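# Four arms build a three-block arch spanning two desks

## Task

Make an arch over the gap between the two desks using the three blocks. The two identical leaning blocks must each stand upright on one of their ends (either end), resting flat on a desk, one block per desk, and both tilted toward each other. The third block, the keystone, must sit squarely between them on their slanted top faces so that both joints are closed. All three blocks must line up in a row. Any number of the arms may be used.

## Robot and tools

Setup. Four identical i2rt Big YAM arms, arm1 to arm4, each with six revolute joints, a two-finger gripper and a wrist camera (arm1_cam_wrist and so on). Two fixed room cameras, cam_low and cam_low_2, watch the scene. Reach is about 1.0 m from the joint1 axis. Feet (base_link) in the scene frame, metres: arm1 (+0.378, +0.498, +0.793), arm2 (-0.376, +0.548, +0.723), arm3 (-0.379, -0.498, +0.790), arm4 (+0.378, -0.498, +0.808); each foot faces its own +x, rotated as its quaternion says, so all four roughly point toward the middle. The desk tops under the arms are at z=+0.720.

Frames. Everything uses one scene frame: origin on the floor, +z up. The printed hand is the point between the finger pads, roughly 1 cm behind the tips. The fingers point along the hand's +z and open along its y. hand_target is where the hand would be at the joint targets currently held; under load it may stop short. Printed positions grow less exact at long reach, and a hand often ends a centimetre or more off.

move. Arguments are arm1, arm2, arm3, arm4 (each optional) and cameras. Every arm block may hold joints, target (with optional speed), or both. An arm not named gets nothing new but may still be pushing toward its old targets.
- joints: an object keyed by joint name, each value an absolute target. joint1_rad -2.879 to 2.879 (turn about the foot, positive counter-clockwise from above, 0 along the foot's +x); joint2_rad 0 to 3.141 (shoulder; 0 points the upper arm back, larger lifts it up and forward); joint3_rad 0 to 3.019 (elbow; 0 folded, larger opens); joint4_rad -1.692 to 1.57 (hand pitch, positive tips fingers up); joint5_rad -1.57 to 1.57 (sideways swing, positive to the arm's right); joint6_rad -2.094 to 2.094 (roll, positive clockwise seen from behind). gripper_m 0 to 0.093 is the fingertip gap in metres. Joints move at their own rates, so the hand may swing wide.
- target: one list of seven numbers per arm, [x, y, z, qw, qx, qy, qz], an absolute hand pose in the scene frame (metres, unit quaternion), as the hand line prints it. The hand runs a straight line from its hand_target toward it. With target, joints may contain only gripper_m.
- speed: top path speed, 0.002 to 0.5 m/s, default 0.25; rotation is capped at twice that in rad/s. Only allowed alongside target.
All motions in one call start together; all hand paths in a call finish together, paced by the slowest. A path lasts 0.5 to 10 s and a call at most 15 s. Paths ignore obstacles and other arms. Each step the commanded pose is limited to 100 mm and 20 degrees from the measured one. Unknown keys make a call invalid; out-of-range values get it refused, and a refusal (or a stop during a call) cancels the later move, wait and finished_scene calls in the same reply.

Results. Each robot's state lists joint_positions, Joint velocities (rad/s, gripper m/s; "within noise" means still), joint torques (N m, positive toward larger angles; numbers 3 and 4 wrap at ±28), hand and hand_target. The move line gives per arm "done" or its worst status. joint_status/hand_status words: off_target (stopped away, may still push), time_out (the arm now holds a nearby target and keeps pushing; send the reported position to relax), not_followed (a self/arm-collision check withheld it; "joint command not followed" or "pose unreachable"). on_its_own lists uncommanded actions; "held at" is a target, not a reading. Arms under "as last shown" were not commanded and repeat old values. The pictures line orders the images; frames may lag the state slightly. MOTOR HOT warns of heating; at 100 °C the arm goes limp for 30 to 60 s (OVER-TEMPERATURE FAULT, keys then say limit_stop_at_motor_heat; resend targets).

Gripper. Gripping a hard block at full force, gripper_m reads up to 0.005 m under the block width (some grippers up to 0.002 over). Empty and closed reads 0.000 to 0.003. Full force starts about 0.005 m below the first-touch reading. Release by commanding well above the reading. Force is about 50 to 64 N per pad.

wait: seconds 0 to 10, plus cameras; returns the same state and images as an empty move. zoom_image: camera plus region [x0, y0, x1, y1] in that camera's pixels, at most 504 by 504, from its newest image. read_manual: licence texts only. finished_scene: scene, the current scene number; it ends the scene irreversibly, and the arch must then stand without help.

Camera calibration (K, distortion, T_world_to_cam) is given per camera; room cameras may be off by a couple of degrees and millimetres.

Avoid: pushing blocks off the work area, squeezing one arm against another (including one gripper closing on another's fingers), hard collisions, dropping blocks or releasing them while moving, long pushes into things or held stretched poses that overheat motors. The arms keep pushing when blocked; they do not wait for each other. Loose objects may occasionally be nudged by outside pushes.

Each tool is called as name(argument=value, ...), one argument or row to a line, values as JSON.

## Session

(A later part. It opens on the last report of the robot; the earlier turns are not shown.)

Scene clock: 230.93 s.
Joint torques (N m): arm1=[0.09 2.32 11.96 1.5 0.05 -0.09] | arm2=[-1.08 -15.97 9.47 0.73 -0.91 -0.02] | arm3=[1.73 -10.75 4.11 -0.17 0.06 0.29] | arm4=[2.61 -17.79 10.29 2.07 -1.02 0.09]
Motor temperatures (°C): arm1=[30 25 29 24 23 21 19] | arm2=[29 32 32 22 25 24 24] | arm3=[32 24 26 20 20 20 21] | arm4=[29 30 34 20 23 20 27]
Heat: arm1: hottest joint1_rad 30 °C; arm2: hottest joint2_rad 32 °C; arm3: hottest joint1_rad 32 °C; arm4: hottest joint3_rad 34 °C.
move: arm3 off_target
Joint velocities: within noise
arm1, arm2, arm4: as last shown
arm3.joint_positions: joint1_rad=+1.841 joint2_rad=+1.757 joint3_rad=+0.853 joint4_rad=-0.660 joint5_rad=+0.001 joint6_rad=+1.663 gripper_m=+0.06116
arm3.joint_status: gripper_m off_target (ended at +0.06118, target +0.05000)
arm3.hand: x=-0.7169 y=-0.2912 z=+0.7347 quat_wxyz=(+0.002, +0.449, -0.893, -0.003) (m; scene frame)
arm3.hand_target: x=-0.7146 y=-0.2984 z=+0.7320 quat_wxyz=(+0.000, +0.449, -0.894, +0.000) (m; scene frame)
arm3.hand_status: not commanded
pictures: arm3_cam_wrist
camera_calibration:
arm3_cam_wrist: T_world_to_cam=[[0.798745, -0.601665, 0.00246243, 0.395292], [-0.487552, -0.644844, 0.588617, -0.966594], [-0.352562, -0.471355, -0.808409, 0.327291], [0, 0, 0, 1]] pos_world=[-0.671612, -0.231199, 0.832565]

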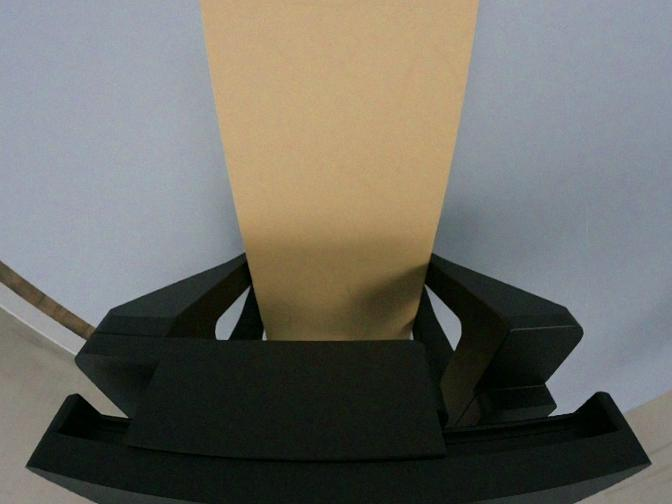

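move(
  arm3={"target": [-0.715, -0.295, 0.90, 0, -0.4501, 0.8930, 0], "speed": 0.15},
  cameras=[],
)

move(
  arm3={"target": [-0.40, -0.10, 1.05, 0, -0.2164, 0.9763, 0], "speed": 0.2},
  cameras=["cam_low_2"],
)

Scene clock: 237.73 s.
Joint torques (N m): arm1=[0.09 2.26 11.97 1.54 0.04 -0.09] | arm2=[-0.91 -15.79 9.43 0.7 -0.94 -0.02] | arm3=[1.03 -10.7 12.12 -0.85 0.07 0.2] | arm4=[2.55 -17.85 10.29 2.11 -1.01 0.08]
Motor temperatures (°C): arm1=[30 25 29 24 23 21 19] | arm2=[29 32 32 22 25 24 25] | arm3=[32 23 26 20 20 20 22] | arm4=[29 31 34 20 23 20 27]
Heat: arm1: hottest joint1_rad 30 °C; arm2: hottest joint2_rad 32 °C; arm3: hottest joint1_rad 32 °C; arm4: hottest joint3_rad 34 °C.
move: arm3 off_target
Joint velocities: within noise
arm1, arm2, arm4: as last shown
arm3.joint_positions: joint1_rad=+1.841 joint2_rad=+1.471 joint3_rad=+0.959 joint4_rad=-1.125 joint5_rad=+0.001 joint6_rad=+1.660 gripper_m=+0.06116
arm3.joint_status: not commanded
arm3.hand: x=-0.6927 y=-0.3059 z=+0.8724 quat_wxyz=(-0.017, +0.450, -0.892, +0.027) (m; scene frame)
arm3.hand_target: x=-0.7149 y=-0.2951 z=+0.9002 quat_wxyz=(+0.002, +0.451, -0.892, -0.003) (m; scene frame)
arm3.hand_status: off_target (0.037 m and 3.7 deg from the pose sent, 0.165 m and 0.4 deg at the start)
pictures: none
No camera images: "cameras" was empty.

Scene clock: 240.60 s.
Joint torques (N m): arm1=[0.03 2.32 11.97 1.55 0.05 -0.08] | arm2=[-1.26 -16.15 9.43 0.72 -0.91 -0.02] | arm3=[0.38 -9.05 14.35 -0.81 -0.01 0.02] | arm4=[2.61 -17.79 10.29 2.1 -1.02 0.09]
Motor temperatures (°C): arm1=[29 25 29 24 23 21 19] | arm2=[29 32 32 22 25 24 25] | arm3=[32 23 27 20 20 20 22] | arm4=[29 31 34 20 23 20 27]
Heat: arm1: hottest joint1_rad 29 °C; arm2: hottest joint2_rad 32 °C; arm3: hottest joint1_rad 32 °C; arm4: hottest joint3_rad 34 °C.
move: arm3 off_target
Joint velocities: within noise
arm1, arm2, arm4: as last shown
arm3.joint_positions: joint1_rad=+0.881 joint2_rad=+1.376 joint3_rad=+1.272 joint4_rad=-1.536 joint5_rad=+0.006 joint6_rad=+1.205 gripper_m=+0.06116
arm3.joint_status: not commanded
arm3.hand: x=-0.4006 y=-0.1208 z=+1.0207 quat_wxyz=(+0.003, +0.212, -0.977, +0.035) (m; scene frame)
arm3.hand_target: x=-0.3996 y=-0.1027 z=+1.0499 quat_wxyz=(-0.001, +0.216, -0.976, +0.001) (m; scene frame)
arm3.hand_status: off_target (0.036 m and 4.0 deg from the pose sent, 0.400 m and 28.8 deg at the start)
pictures: cam_low_2

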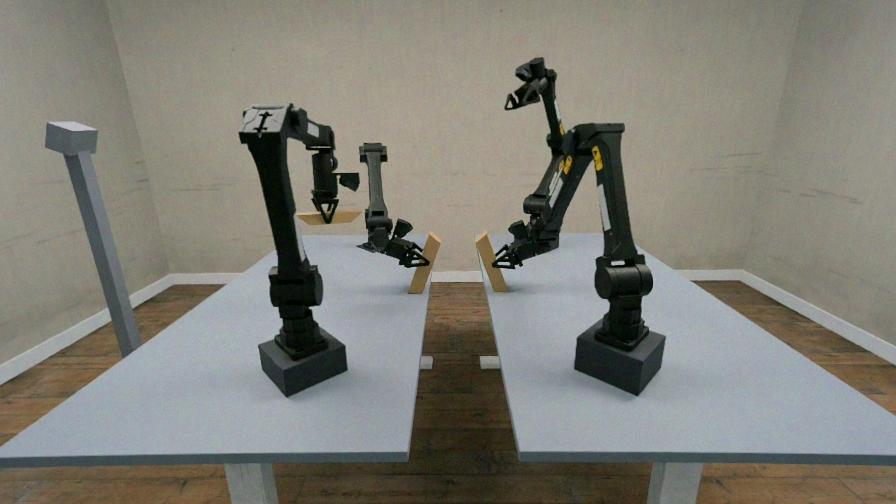

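move(
  arm3={"target": [0.0, 0.01, 1.06, 0, 0, 1, 0], "speed": 0.2},
  cameras=["cam_low_2", "cam_low", "arm1_cam_wrist", "arm3_cam_wrist"],
)

Scene clock: 246.47 s.
Joint torques (N m): arm1=[-0.03 2.26 12.01 1.54 0.04 -0.08] | arm2=[-1.55 -15.91 9.43 0.7 -0.91 -0.01] | arm3=[0.97 -19.49 14.48 -0.51 -0.07 0.07] | arm4=[2.61 -17.73 10.28 2.11 -1.02 0.08]
Motor temperatures (°C): arm1=[29 24 29 24 23 21 19] | arm2=[29 32 32 22 25 24 25] | arm3=[32 24 28 20 20 20 22] | arm4=[29 31 34 20 23 20 27]
Heat: arm1: hottest joint1_rad 29 °C; arm2: hottest joint2_rad 32 °C; arm3: hottest joint1_rad 32 °C; arm4: hottest joint3_rad 34 °C.
move: arm3 off_target
Joint velocities: within noise
arm1, arm2, arm4: as last shown
arm3.joint_positions: joint1_rad=+0.181 joint2_rad=+2.003 joint3_rad=+2.090 joint4_rad=-1.671 joint5_rad=+0.001 joint6_rad=+0.946 gripper_m=+0.06116
arm3.joint_status: not commanded
arm3.hand: x=-0.0096 y=-0.0007 z=+1.0235 quat_wxyz=(+0.004, -0.006, -1.000, +0.005) (m; scene frame)
arm3.hand_target: x=-0.0023 y=+0.0082 z=+1.0594 quat_wxyz=(-0.018, +0.000, -0.999, -0.027) (m; scene frame)
arm3.hand_status: off_target (0.039 m and 1.0 deg from the pose sent, 0.423 m and 24.9 deg at the start; a joint's target at an end of its range on 33 of 91 steps)
pictures: arm1_cam_wrist, arm3_cam_wrist, cam_low, cam_low_2
camera_calibration:
arm3_cam_wrist: T_world_to_cam=[[-0.0184416, -0.999612, 0.0208945, -0.0225399], [-0.803368, 0.0272553, 0.594858, -0.613245], [-0.595197, -0.00581582, -0.803559, 0.940079], [0, 0, 0, 1]] pos_world=[0.0664552, -0.000349627, 1.12067]

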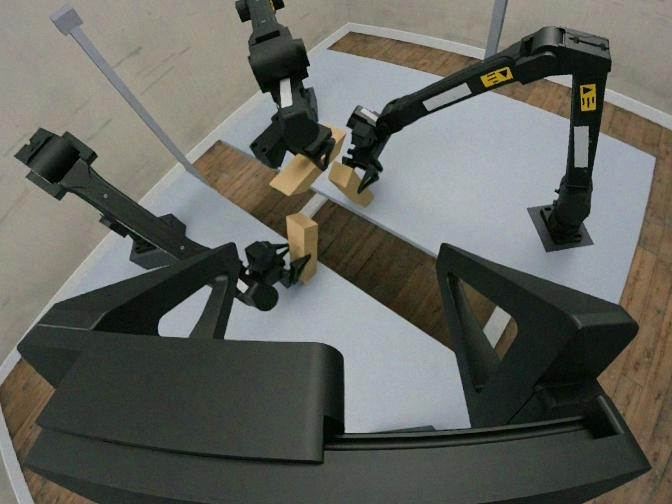

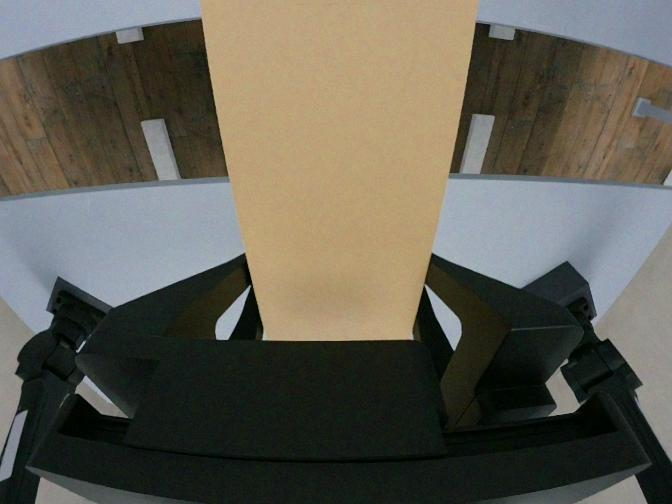

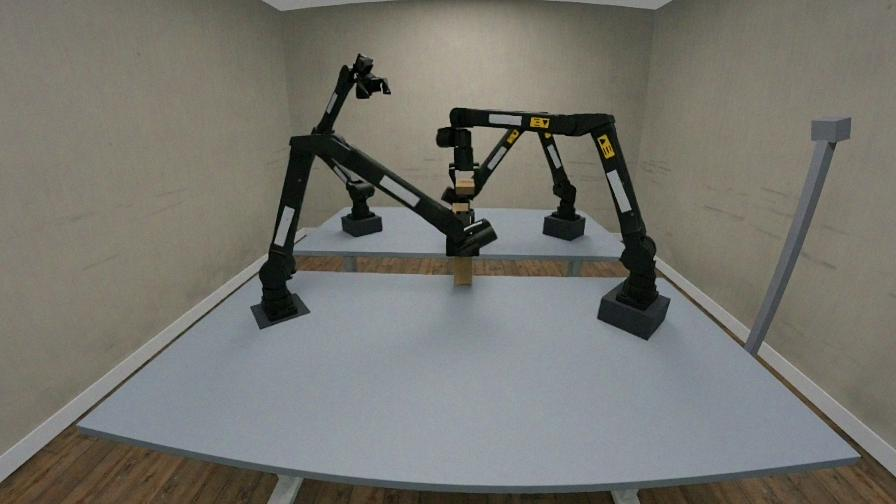

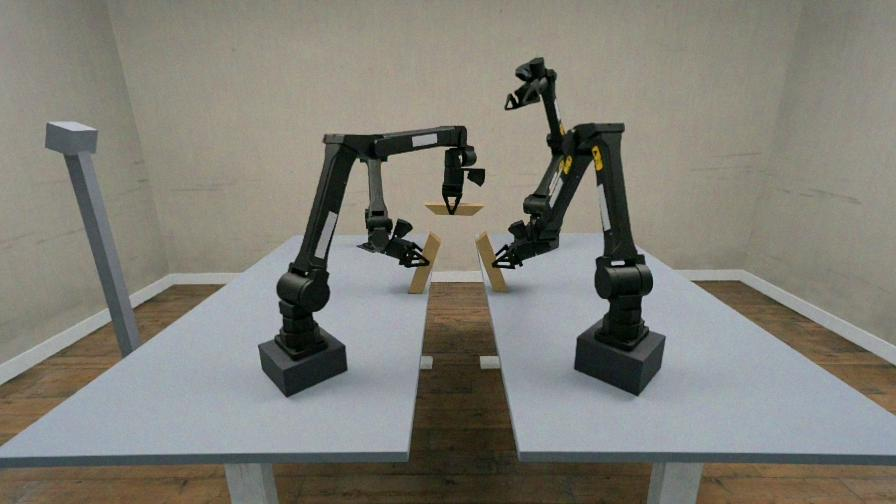

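zoom_image(
  camera="cam_low_2",
  region=[395, 180, 525, 305],
)

zoom_image(
  camera="cam_low",
  region=[430, 150, 500, 300],
)

zoom_image(
  camera="arm1_cam_wrist",
  region=[240, 100, 420, 300],
)

Scaled by 3.877 from the camera's 896x504 image, which has a finer 1280x720 frame.

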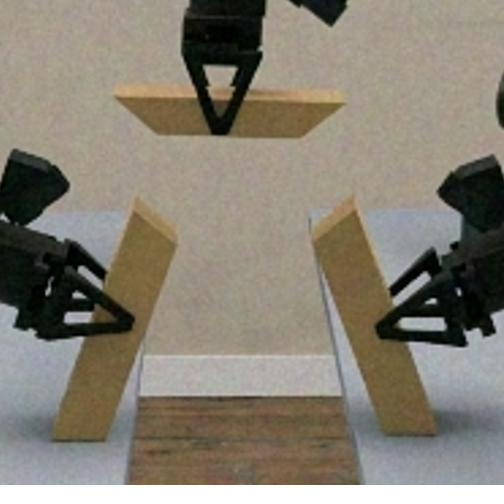

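Scaled by 3.360 from the camera's 896x504 image, which has a finer 1280x720 frame.

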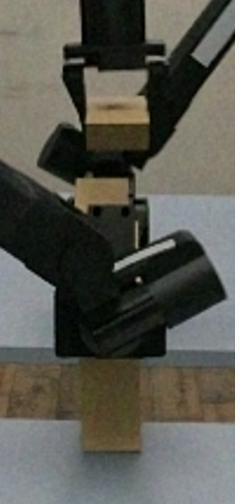

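Scaled by 2.520 from the camera's 672x504 image, which has a finer 960x720 frame.

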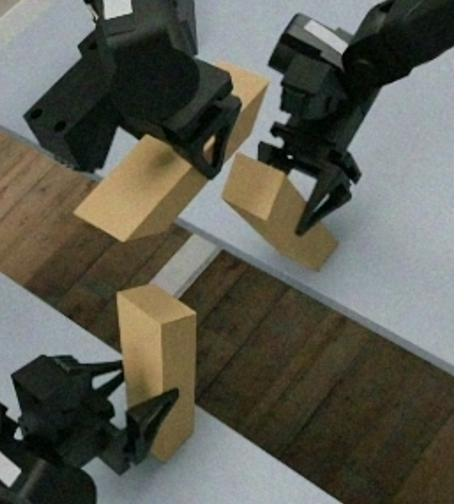

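move(
  arm3={"target": [0.010, 0.012, 0.95, 0.0131, 0, 0.9999, 0], "speed": 0.08},
  cameras=["cam_low_2", "cam_low", "arm3_cam_wrist"],
)

zoom_image(
  camera="cam_low_2",
  region=[395, 180, 525, 305],
)

zoom_image(
  camera="cam_low",
  region=[435, 165, 495, 225],
)

Scene clock: 262.80 s.
Joint torques (N m): arm1=[0.03 2.26 11.96 1.54 0.05 -0.08] | arm2=[-1.38 -15.85 9.44 0.79 -0.92 -0.01] | arm3=[0.09 -20.31 8.57 0.01 0.3 0.05] | arm4=[2.49 -17.73 10.3 2.1 -1.01 0.09]
Motor temperatures (°C): arm1=[29 24 29 24 23 21 19] | arm2=[29 33 32 22 25 24 25] | arm3=[32 27 33 20 20 20 23] | arm4=[29 31 35 20 23 20 27]
Heat: arm1: hottest joint1_rad 29 °C; arm2: hottest joint2_rad 33 °C; arm3: hottest joint3_rad 33 °C; arm4: hottest joint3_rad 35 °C.
move: arm3 off_target
Joint velocities: within noise
arm1.joint_positions: joint1_rad=+0.252 joint2_rad=+0.565 joint3_rad=+1.417 joint4_rad=-1.312 joint5_rad=+0.231 joint6_rad=+0.335 gripper_m=+0.09396
arm1.joint_status: not commanded
arm1.hand: x=+0.2345 y=+0.3433 z=+1.3639 quat_wxyz=(-0.255, -0.816, -0.228, +0.467) (m; scene frame)
arm1.hand_target: x=+0.2364 y=+0.3466 z=+1.3781 quat_wxyz=(-0.264, -0.808, -0.223, +0.477) (m; scene frame)
arm1.hand_status: not commanded
arm2, arm4: as last shown
arm3.joint_positions: joint1_rad=+0.181 joint2_rad=+2.063 joint3_rad=+1.969 joint4_rad=-1.487 joint5_rad=+0.018 joint6_rad=+0.942 gripper_m=+0.06116
arm3.joint_status: not commanded
arm3.hand: x=+0.0040 y=+0.0129 z=+0.9407 quat_wxyz=(-0.004, -0.004, -1.000, +0.009) (m; scene frame)
arm3.hand_target: x=+0.0098 y=+0.0119 z=+0.9499 quat_wxyz=(-0.013, +0.000, -1.000, +0.000) (m; scene frame)
arm3.hand_status: off_target (0.011 m and 1.6 deg from the pose sent, 0.077 m and 2.2 deg at the start)
pictures: arm3_cam_wrist, cam_low, cam_low_2
camera_calibration:
arm3_cam_wrist: T_world_to_cam=[[-0.014077, -0.999507, 0.0280696, -0.0136209], [-0.812567, 0.0277945, 0.582204, -0.5416], [-0.582697, -0.0146127, -0.812558, 0.890221], [0, 0, 0, 1]] pos_world=[0.0784513, 0.0144479, 1.03906]

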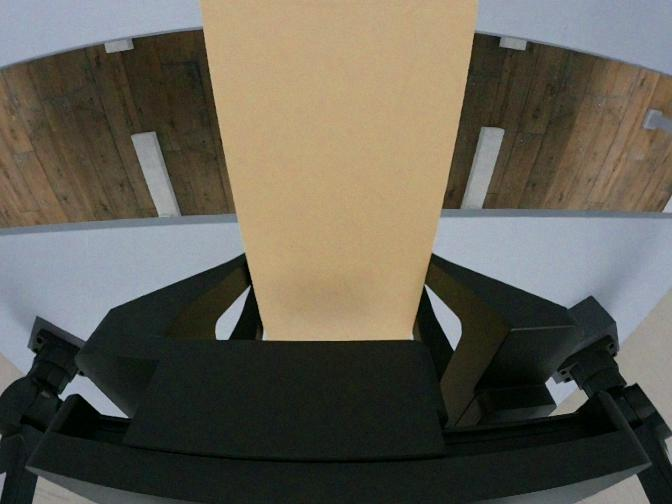

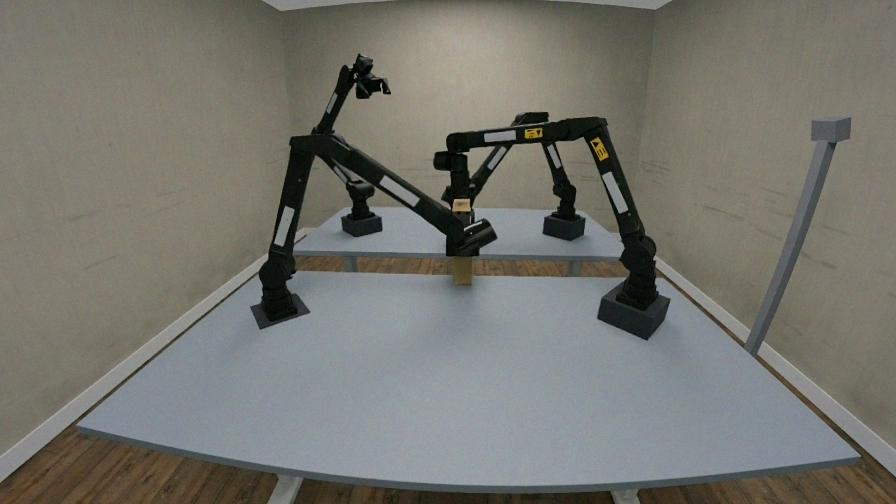

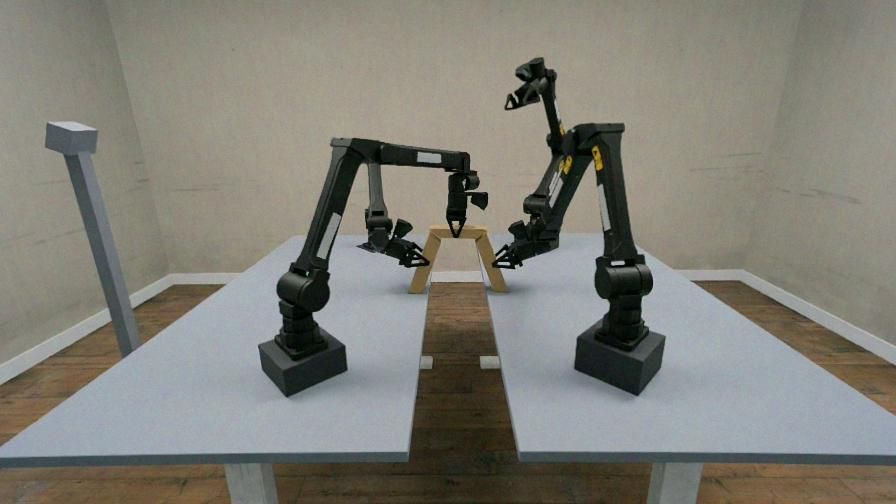

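Scaled by 3.877 from the camera's 896x504 image, which has a finer 1280x720 frame.

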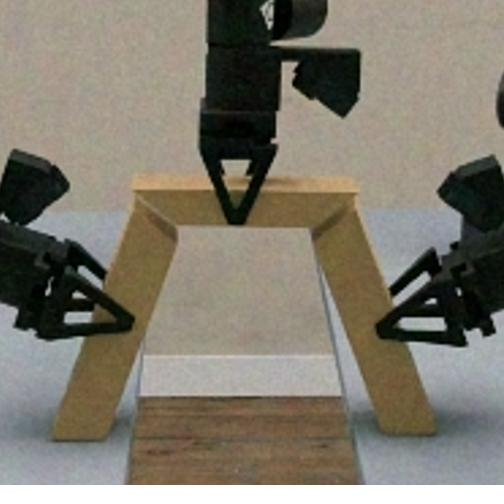

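Scaled by 8.400 from the camera's 896x504 image, which has a finer 1280x720 frame.

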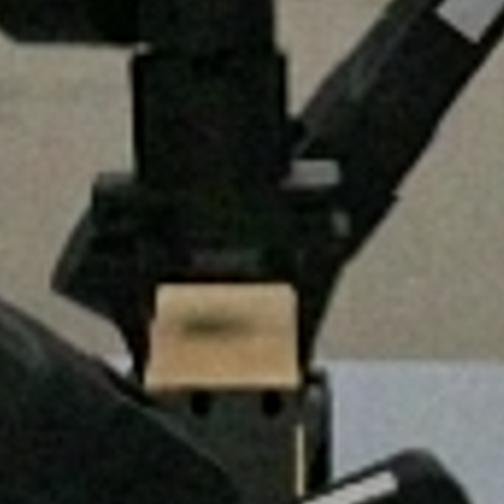

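zoom_image(
  camera="cam_low_2",
  region=[420, 215, 455, 250],
)

zoom_image(
  camera="cam_low_2",
  region=[465, 215, 500, 250],
)

zoom_image(
  camera="cam_low",
  region=[445, 190, 480, 225],
)

Scaled by 14.400 from the camera's 896x504 image, which has a finer 1280x720 frame.

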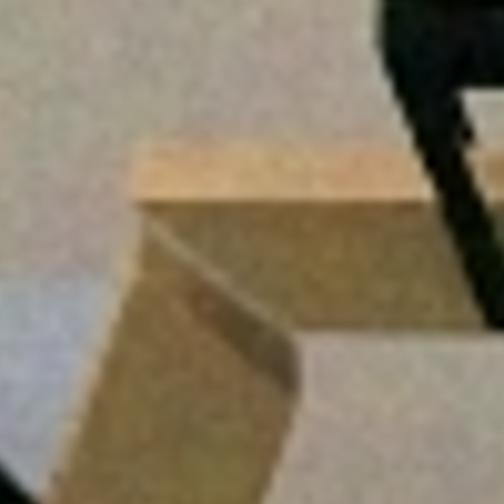

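Scaled by 14.400 from the camera's 896x504 image, which has a finer 1280x720 frame.

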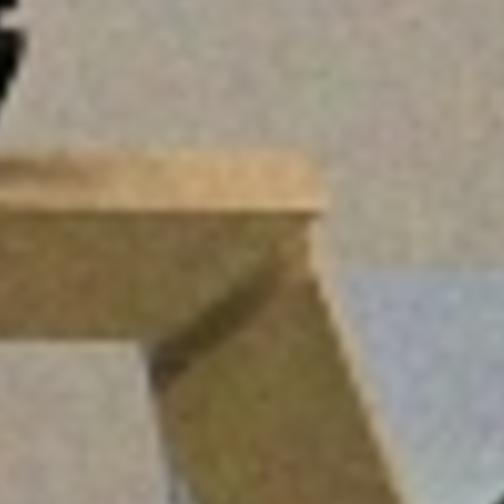

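Scaled by 14.400 from the camera's 896x504 image, which has a finer 1280x720 frame.

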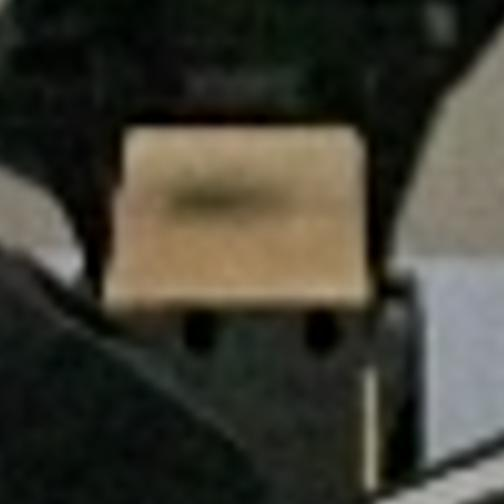

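move(
  arm3={"target": [0.010, 0.012, 0.936, 0.0305, 0, 0.9995, 0.0087], "speed": 0.04},
  cameras=["cam_low_2", "cam_low"],
)

zoom_image(
  camera="cam_low_2",
  region=[415, 205, 505, 260],
)

zoom_image(
  camera="cam_low",
  region=[445, 190, 480, 225],
)

Scene clock: 270.37 s.
Joint torques (N m): arm1=[0.03 2.26 11.97 1.51 0.05 -0.08] | arm2=[-1.26 -15.97 9.42 0.65 -0.85 -0.03] | arm3=[0.67 -20.95 7.68 0.34 0.24 0.06] | arm4=[2.55 -17.85 10.28 2.11 -1.01 0.08]
Motor temperatures (°C): arm1=[29 24 29 24 23 21 19] | arm2=[29 33 32 22 25 24 25] | arm3=[32 28 32 20 20 20 23] | arm4=[29 31 35 20 23 20 27]
Heat: arm1: hottest joint1_rad 29 °C; arm2: hottest joint2_rad 33 °C; arm3: hottest joint1_rad 32 °C; arm4: hottest joint3_rad 35 °C.
move: arm3 off_target
Joint velocities: within noise
arm1: as last shown
arm2.joint_positions: joint1_rad=-0.570 joint2_rad=+1.921 joint3_rad=+1.289 joint4_rad=-0.453 joint5_rad=-1.188 joint6_rad=-1.066 gripper_m=+0.05947
arm2.joint_status: not commanded
arm2.hand: x=-0.1128 y=-0.0023 z=+0.8341 quat_wxyz=(-0.574, +0.003, -0.819, +0.004) (m; scene frame)
arm2.hand_target: x=-0.1120 y=-0.0069 z=+0.8359 quat_wxyz=(-0.578, +0.005, -0.816, +0.006) (m; scene frame)
arm2.hand_status: not commanded
arm3.joint_positions: joint1_rad=+0.181 joint2_rad=+2.053 joint3_rad=+1.908 joint4_rad=-1.409 joint5_rad=+0.038 joint6_rad=+0.940 gripper_m=+0.06116
arm3.joint_status: not commanded
arm3.hand: x=+0.0076 y=+0.0120 z=+0.9238 quat_wxyz=(-0.020, -0.003, -1.000, +0.004) (m; scene frame)
arm3.hand_target: x=+0.0102 y=+0.0118 z=+0.9359 quat_wxyz=(-0.031, +0.000, -0.999, -0.008) (m; scene frame)
arm3.hand_status: off_target (0.012 m and 1.9 deg from the pose sent, 0.008 m and 3.7 deg at the start)
arm4.joint_positions: joint1_rad=-0.625 joint2_rad=+2.001 joint3_rad=+1.073 joint4_rad=-0.117 joint5_rad=-1.170 joint6_rad=-0.995 gripper_m=+0.05832
arm4.joint_status: not commanded
arm4.hand: x=+0.1190 y=+0.0031 z=+0.8263 quat_wxyz=(-0.001, +0.818, -0.013, -0.575) (m; scene frame)
arm4.hand_target: x=+0.1087 y=+0.0253 z=+0.8480 quat_wxyz=(-0.025, +0.811, +0.012, -0.585) (m; scene frame)
arm4.hand_status: not commanded
pictures: cam_low, cam_low_2

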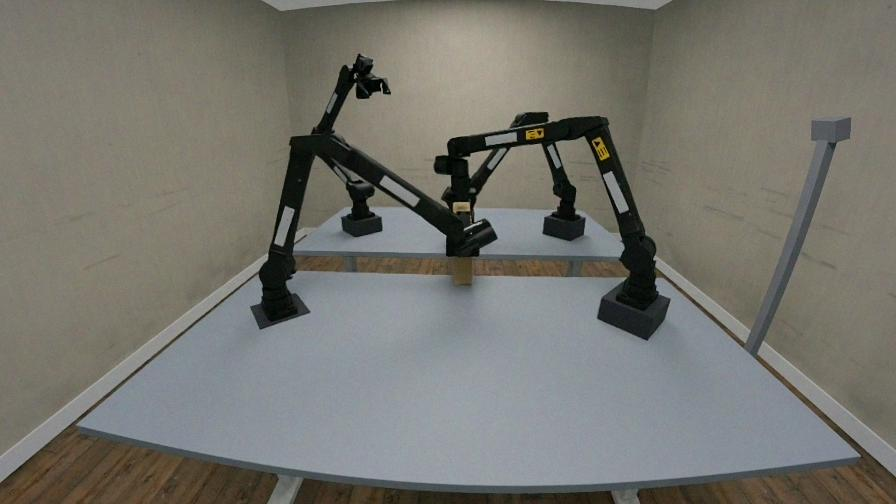

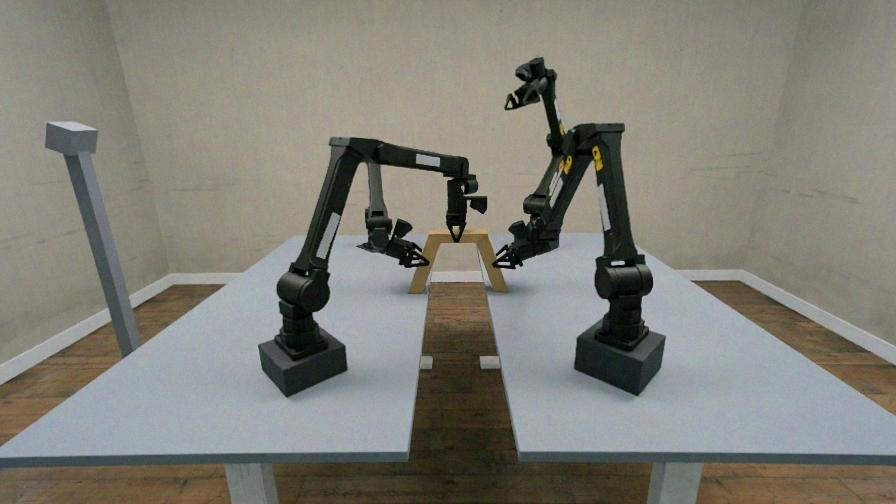

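Scaled by 5.600 from the camera's 896x504 image, which has a finer 1280x720 frame.

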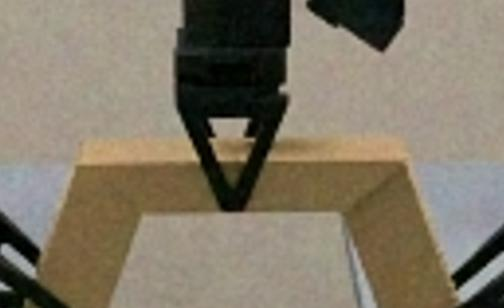

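Scaled by 14.400 from the camera's 896x504 image, which has a finer 1280x720 frame.

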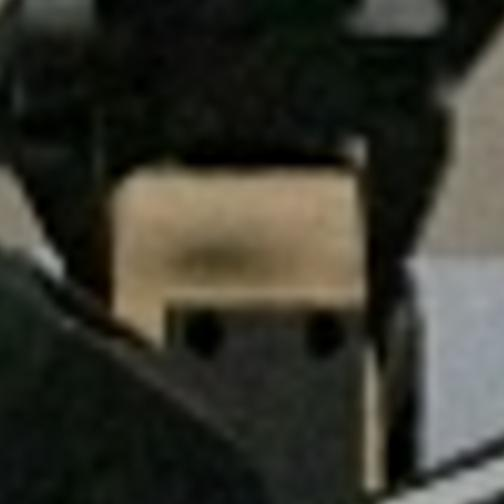

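zoom_image(
  camera="cam_low_2",
  region=[420, 215, 455, 250],
)

zoom_image(
  camera="cam_low_2",
  region=[465, 215, 500, 250],
)

zoom_image(
  camera="cam_low_2",
  region=[400, 270, 520, 300],
)

Scaled by 14.400 from the camera's 896x504 image, which has a finer 1280x720 frame.

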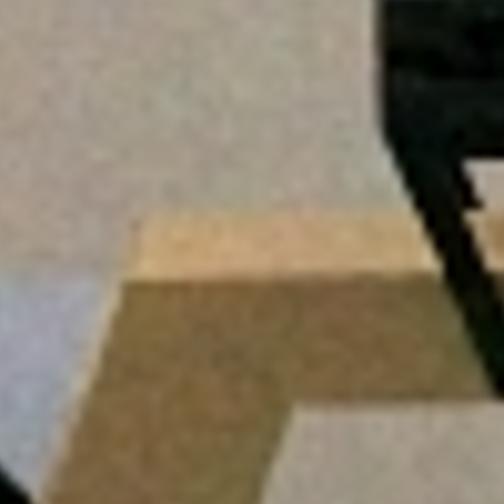

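Scaled by 14.400 from the camera's 896x504 image, which has a finer 1280x720 frame.

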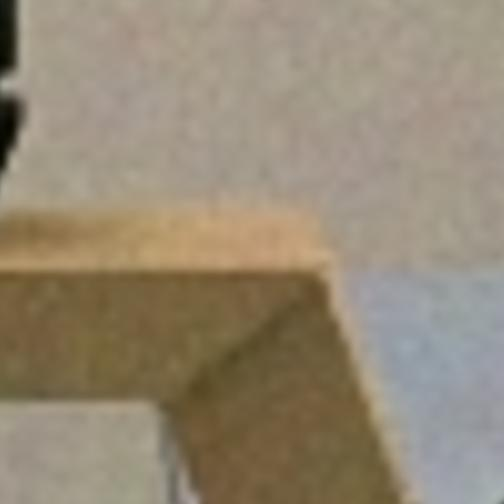

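Scaled by 4.200 from the camera's 896x504 image, which has a finer 1280x720 frame.

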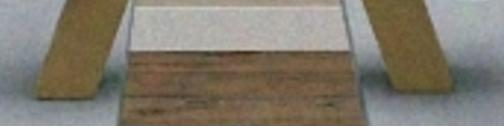

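move(
  arm2={"joints": {"gripper_m": 0.064}},
  arm4={"joints": {"gripper_m": 0.064}},
  cameras=["cam_low_2", "cam_low"],
)

zoom_image(
  camera="cam_low_2",
  region=[400, 205, 520, 300],
)

Scene clock: 276.00 s.
Joint torques (N m): arm1=[0.15 2.26 11.99 1.52 0.05 -0.07] | arm2=[-1.2 -15.91 9.4 0.8 -0.81 -0.04] | arm3=[0.67 -20.42 7.87 0.29 0.17 0.1] | arm4=[2.43 -17.85 9.89 2.09 -0.72 0.08]
Motor temperatures (°C): arm1=[29 24 29 24 23 21 19] | arm2=[29 33 32 22 25 24 25] | arm3=[32 28 32 20 20 20 23] | arm4=[29 31 35 20 23 20 27]
Heat: arm1: hottest joint1_rad 29 °C; arm2: hottest joint2_rad 33 °C; arm3: hottest joint1_rad 32 °C; arm4: hottest joint3_rad 35 °C.
move: arm2 done; arm4 done
Joint velocities: within noise
arm1: as last shown
arm2.joint_positions: joint1_rad=-0.570 joint2_rad=+1.921 joint3_rad=+1.289 joint4_rad=-0.453 joint5_rad=-1.190 joint6_rad=-1.065 gripper_m=+0.06392
arm2.joint_status: all done
arm2.hand: x=-0.1127 y=-0.0022 z=+0.8343 quat_wxyz=(-0.575, +0.002, -0.818, +0.003) (m; scene frame)
arm2.hand_target: x=-0.1120 y=-0.0069 z=+0.8360 quat_wxyz=(-0.578, +0.005, -0.816, +0.006) (m; scene frame)
arm2.hand_status: not commanded
arm3.joint_positions: joint1_rad=+0.181 joint2_rad=+2.052 joint3_rad=+1.905 joint4_rad=-1.408 joint5_rad=+0.038 joint6_rad=+0.946 gripper_m=+0.06116
arm3.joint_status: not commanded
arm3.hand: x=+0.0072 y=+0.0116 z=+0.9229 quat_wxyz=(-0.019, -0.006, -1.000, +0.004) (m; scene frame)
arm3.hand_target: x=+0.0099 y=+0.0119 z=+0.9359 quat_wxyz=(-0.030, -0.003, -1.000, -0.008) (m; scene frame)
arm3.hand_status: not commanded
arm4.joint_positions: joint1_rad=-0.624 joint2_rad=+2.001 joint3_rad=+1.079 joint4_rad=-0.117 joint5_rad=-1.176 joint6_rad=-0.995 gripper_m=+0.06392
arm4.joint_status: all done
arm4.hand: x=+0.1176 y=+0.0048 z=+0.8290 quat_wxyz=(-0.001, +0.816, -0.010, -0.578) (m; scene frame)
arm4.hand_target: x=+0.1086 y=+0.0254 z=+0.8480 quat_wxyz=(-0.026, +0.811, +0.012, -0.585) (m; scene frame)
arm4.hand_status: not commanded
pictures: cam_low, cam_low_2

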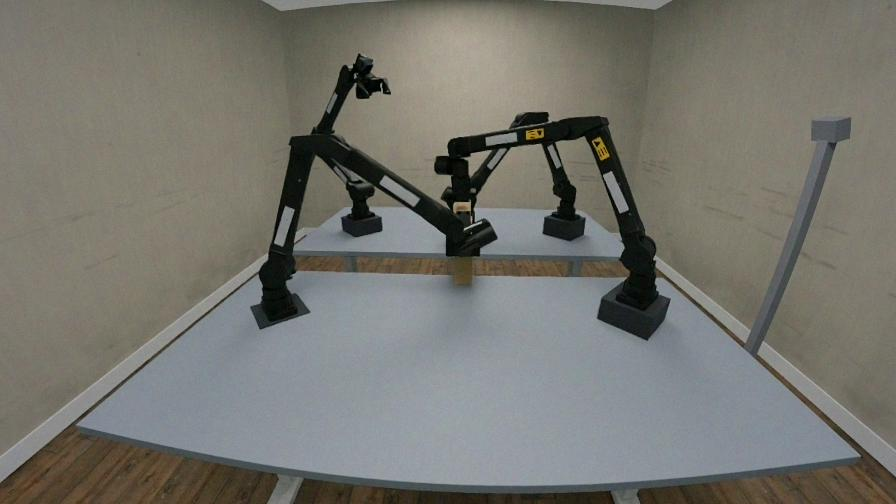

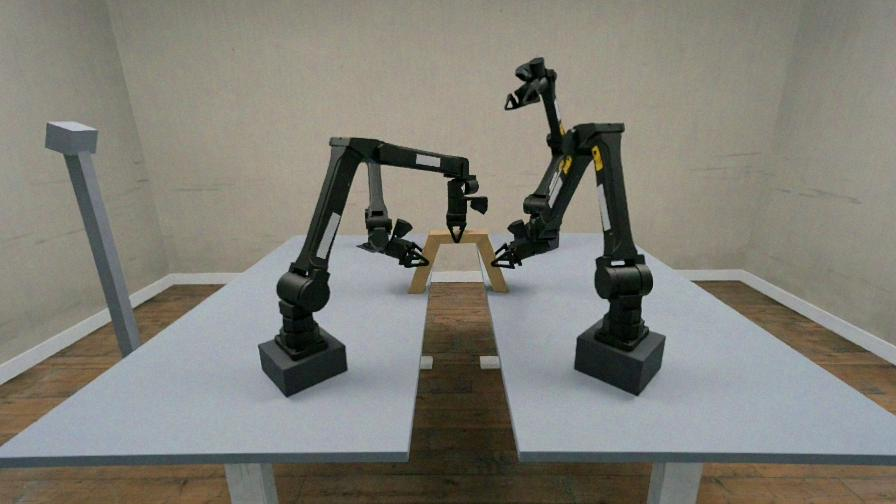

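Scaled by 4.200 from the camera's 896x504 image, which has a finer 1280x720 frame.

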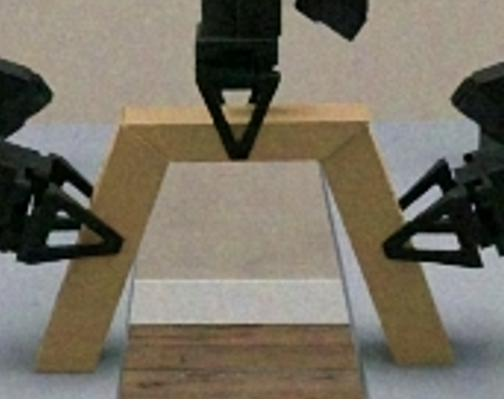

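move(
  arm2={"joints": {"gripper_m": 0.093}},
  arm4={"joints": {"gripper_m": 0.093}},
  cameras=["cam_low_2", "cam_low"],
)

zoom_image(
  camera="cam_low_2",
  region=[400, 205, 520, 300],
)

zoom_image(
  camera="cam_low",
  region=[435, 185, 495, 295],
)

Scene clock: 277.97 s.
Joint torques (N m): arm1=[0.15 2.37 11.93 1.55 0.04 -0.09] | arm2=[-0.97 -16.15 9.43 0.73 -0.76 -0.04] | arm3=[0.67 -20.72 7.83 0.25 0.18 0.08] | arm4=[2.49 -17.85 9.11 2.03 -0.72 0.08]
Motor temperatures (°C): arm1=[29 24 29 24 23 21 19] | arm2=[29 33 32 22 25 24 25] | arm3=[32 28 32 20 20 20 23] | arm4=[29 31 35 20 23 20 27]
Heat: arm1: hottest joint1_rad 29 °C; arm2: hottest joint2_rad 33 °C; arm3: hottest joint1_rad 32 °C; arm4: hottest joint3_rad 35 °C.
move: arm2 done; arm4 done
Joint velocities: within noise
arm1: as last shown
arm2.joint_positions: joint1_rad=-0.570 joint2_rad=+1.921 joint3_rad=+1.289 joint4_rad=-0.453 joint5_rad=-1.191 joint6_rad=-1.065 gripper_m=+0.09281
arm2.joint_status: all done
arm2.hand: x=-0.1126 y=-0.0021 z=+0.8345 quat_wxyz=(-0.575, +0.003, -0.818, +0.003) (m; scene frame)
arm2.hand_target: x=-0.1120 y=-0.0070 z=+0.8359 quat_wxyz=(-0.578, +0.005, -0.816, +0.006) (m; scene frame)
arm2.hand_status: not commanded
arm3.joint_positions: joint1_rad=+0.181 joint2_rad=+2.052 joint3_rad=+1.905 joint4_rad=-1.406 joint5_rad=+0.039 joint6_rad=+0.946 gripper_m=+0.06116
arm3.joint_status: not commanded
arm3.hand: x=+0.0077 y=+0.0117 z=+0.9229 quat_wxyz=(-0.021, -0.006, -1.000, +0.004) (m; scene frame)
arm3.hand_target: x=+0.0101 y=+0.0118 z=+0.9359 quat_wxyz=(-0.031, -0.003, -0.999, -0.008) (m; scene frame)
arm3.hand_status: not commanded
arm4.joint_positions: joint1_rad=-0.624 joint2_rad=+2.001 joint3_rad=+1.091 joint4_rad=-0.114 joint5_rad=-1.176 joint6_rad=-0.995 gripper_m=+0.09281
arm4.joint_status: all done
arm4.hand: x=+0.1166 y=+0.0101 z=+0.8328 quat_wxyz=(-0.007, +0.815, -0.005, -0.579) (m; scene frame)
arm4.hand_target: x=+0.1086 y=+0.0255 z=+0.8480 quat_wxyz=(-0.026, +0.811, +0.012, -0.585) (m; scene frame)
arm4.hand_status: not commanded
pictures: cam_low, cam_low_2

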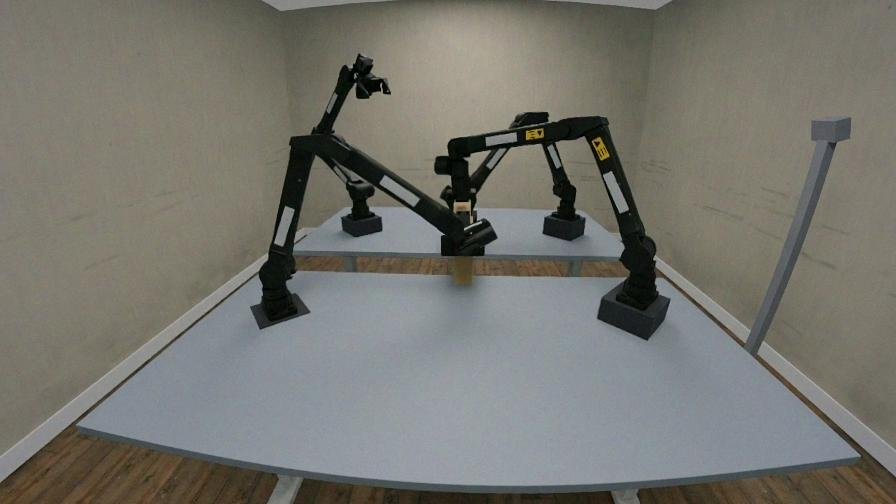

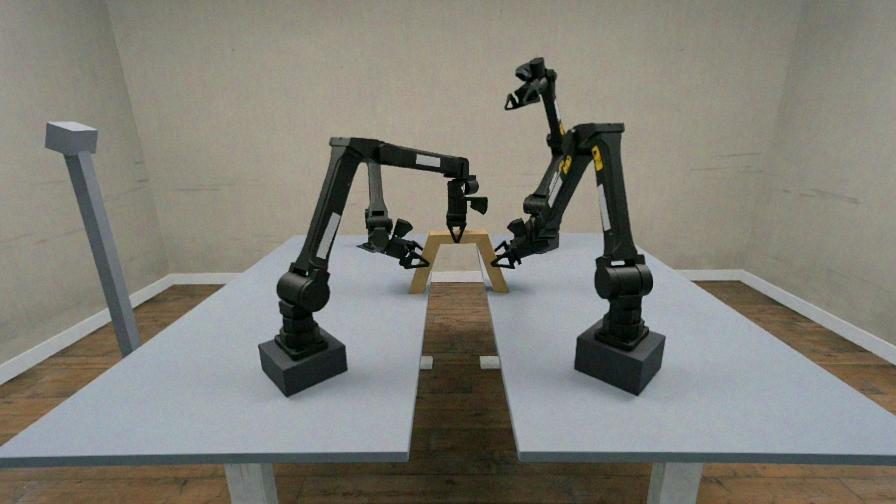

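Scaled by 4.200 from the camera's 896x504 image, which has a finer 1280x720 frame.

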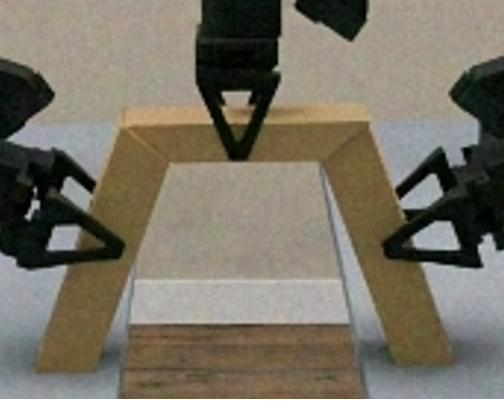

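Scaled by 4.582 from the camera's 896x504 image, which has a finer 1280x720 frame.

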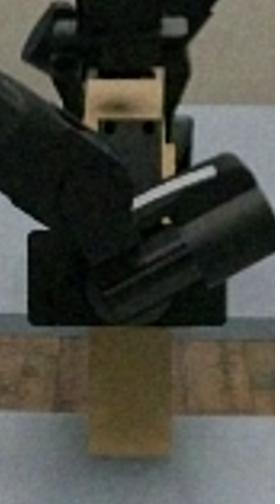

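move(
  arm2={"target": [-0.253, -0.006, 0.887, 0.5775, -0.005, 0.8160, -0.006], "speed": 0.06},
  arm4={"target": [0.250, 0.0255, 0.899, 0.0250, -0.8105, -0.0110, 0.5848], "speed": 0.06},
  cameras=["cam_low_2", "cam_low"],
)

zoom_image(
  camera="cam_low_2",
  region=[400, 205, 520, 300],
)

zoom_image(
  camera="cam_low",
  region=[435, 185, 495, 295],
)

Scene clock: 283.50 s.
Joint torques (N m): arm1=[0.09 2.26 11.95 1.52 0.04 -0.08] | arm2=[-2.32 -15.27 12.33 -0.62 -0.61 -0.15] | arm3=[0.67 -20.95 7.8 0.17 0.16 0.08] | arm4=[1.32 -17.73 9.83 -0.51 -0.86 -0.16]
Motor temperatures (°C): arm1=[29 24 29 24 23 21 19] | arm2=[29 33 33 22 25 24 24] | arm3=[32 28 32 20 20 20 24] | arm4=[29 31 35 20 23 20 27]
Heat: arm1: hottest joint1_rad 29 °C; arm2: hottest joint2_rad 33 °C; arm3: hottest joint1_rad 32 °C; arm4: hottest joint3_rad 35 °C.
move: arm2 off_target; arm4 off_target
Joint velocities: within noise
arm1, arm3: as last shown
arm2.joint_positions: joint1_rad=-0.815 joint2_rad=+1.928 joint3_rad=+1.451 joint4_rad=-1.317 joint5_rad=-1.237 joint6_rad=-1.794 gripper_m=+0.09289
arm2.joint_status: not commanded
arm2.hand: x=-0.2467 y=+0.0100 z=+0.8800 quat_wxyz=(-0.579, -0.001, -0.815, -0.008) (m; scene frame)
arm2.hand_target: x=-0.2531 y=-0.0054 z=+0.8872 quat_wxyz=(-0.578, +0.008, -0.816, +0.008) (m; scene frame)
arm2.hand_status: off_target (0.019 m and 1.8 deg from the pose sent, 0.150 m and 0.6 deg at the start)
arm4.joint_positions: joint1_rad=-0.879 joint2_rad=+1.959 joint3_rad=+1.248 joint4_rad=-1.013 joint5_rad=-1.245 joint6_rad=-1.732 gripper_m=+0.09288
arm4.joint_status: not commanded
arm4.hand: x=+0.2458 y=+0.0088 z=+0.8863 quat_wxyz=(-0.003, +0.811, -0.004, -0.585) (m; scene frame)
arm4.hand_target: x=+0.2501 y=+0.0240 z=+0.8993 quat_wxyz=(-0.022, +0.811, +0.008, -0.585) (m; scene frame)
arm4.hand_status: off_target (0.021 m and 3.1 deg from the pose sent, 0.150 m and 2.9 deg at the start)
pictures: cam_low, cam_low_2

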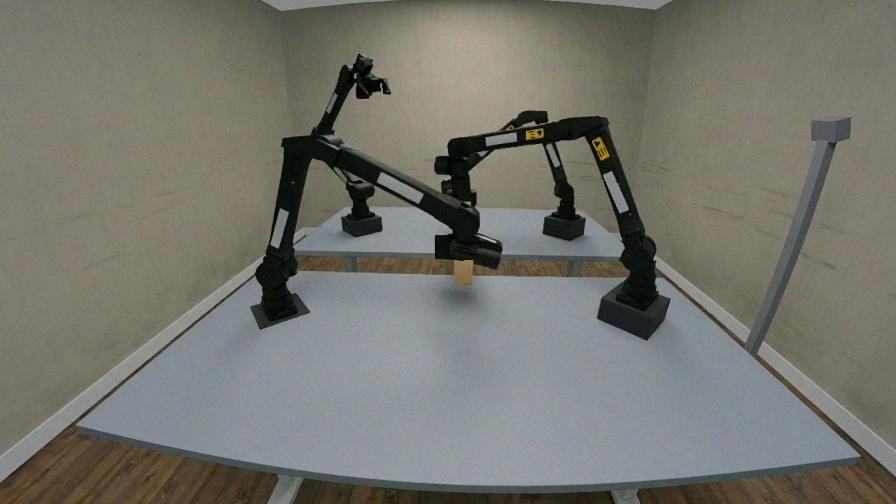

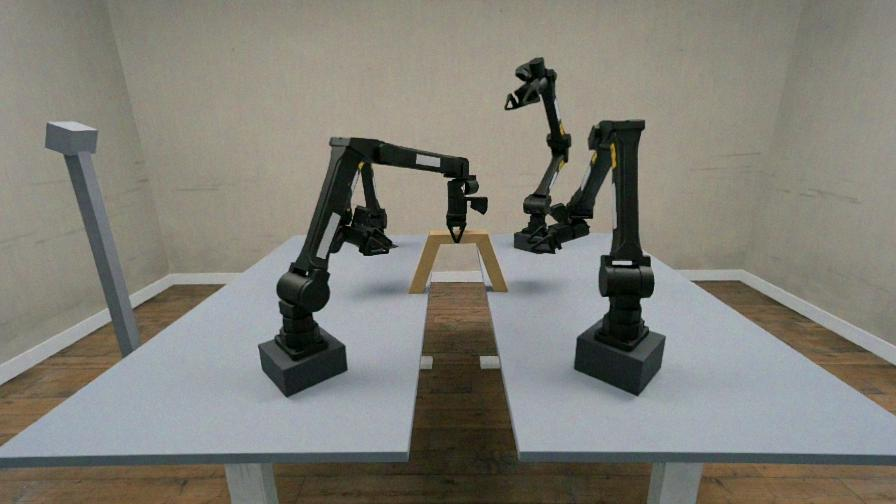

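Scaled by 4.200 from the camera's 896x504 image, which has a finer 1280x720 frame.

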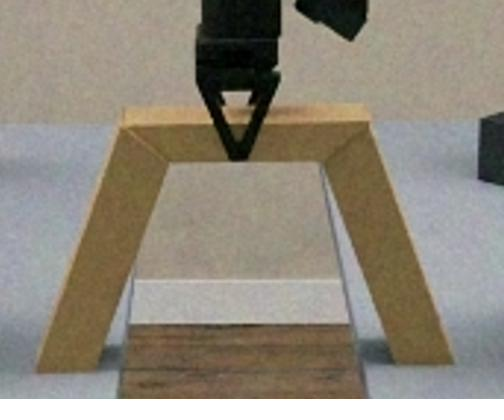

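Scaled by 4.582 from the camera's 896x504 image, which has a finer 1280x720 frame.

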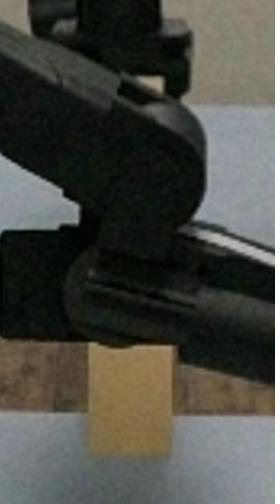

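move(
  arm3={"joints": {"gripper_m": 0.066}},
  cameras=["cam_low_2"],
)

zoom_image(
  camera="cam_low_2",
  region=[400, 205, 520, 300],
)

Scene clock: 284.73 s.
Joint torques (N m): arm1=[0.03 2.32 11.99 1.52 0.05 -0.08] | arm2=[-1.9 -15.09 12.31 -0.68 -0.61 -0.17] | arm3=[0.56 -20.48 8.01 0.06 0.18 0.08] | arm4=[1.38 -17.73 9.83 -0.5 -0.86 -0.17]
Motor temperatures (°C): arm1=[29 24 29 24 23 21 19] | arm2=[29 32 33 22 25 24 24] | arm3=[32 28 32 20 20 20 24] | arm4=[29 31 36 20 23 20 27]
Heat: arm1: hottest joint1_rad 29 °C; arm2: hottest joint3_rad 33 °C; arm3: hottest joint1_rad 32 °C; arm4: hottest joint3_rad 36 °C.
move: arm3 done
Joint velocities: within noise
arm1, arm2: as last shown
arm3.joint_positions: joint1_rad=+0.181 joint2_rad=+2.052 joint3_rad=+1.905 joint4_rad=-1.403 joint5_rad=+0.039 joint6_rad=+0.940 gripper_m=+0.06590
arm3.joint_status: all done
arm3.hand: x=+0.0081 y=+0.0123 z=+0.9234 quat_wxyz=(-0.022, -0.003, -1.000, +0.003) (m; scene frame)
arm3.hand_target: x=+0.0101 y=+0.0118 z=+0.9359 quat_wxyz=(-0.031, +0.000, -0.999, -0.008) (m; scene frame)
arm3.hand_status: not commanded
arm4.joint_positions: joint1_rad=-0.879 joint2_rad=+1.959 joint3_rad=+1.248 joint4_rad=-1.013 joint5_rad=-1.245 joint6_rad=-1.734 gripper_m=+0.09288
arm4.joint_status: not commanded
arm4.hand: x=+0.2458 y=+0.0090 z=+0.8864 quat_wxyz=(-0.003, +0.811, -0.003, -0.585) (m; scene frame)
arm4.hand_target: x=+0.2501 y=+0.0241 z=+0.8993 quat_wxyz=(-0.022, +0.811, +0.009, -0.585) (m; scene frame)
arm4.hand_status: not commanded
pictures: cam_low_2

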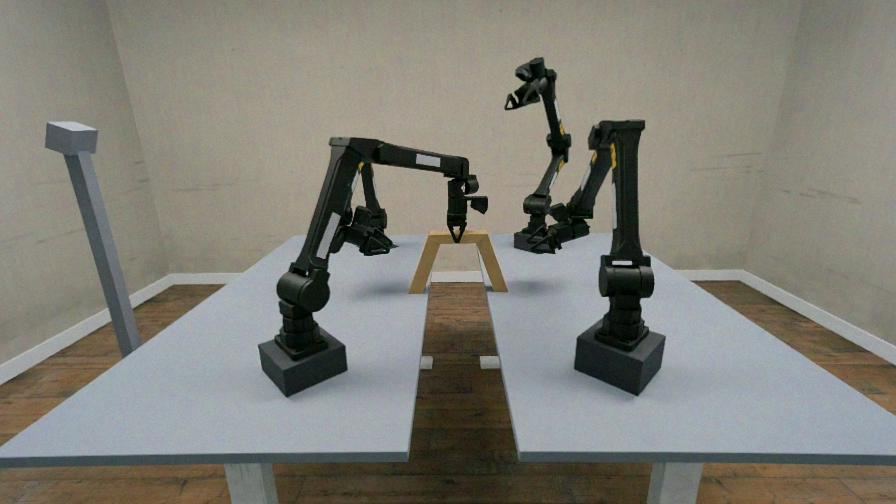

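Scaled by 4.200 from the camera's 896x504 image, which has a finer 1280x720 frame.

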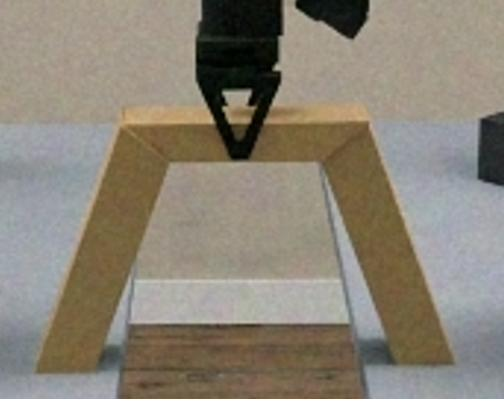

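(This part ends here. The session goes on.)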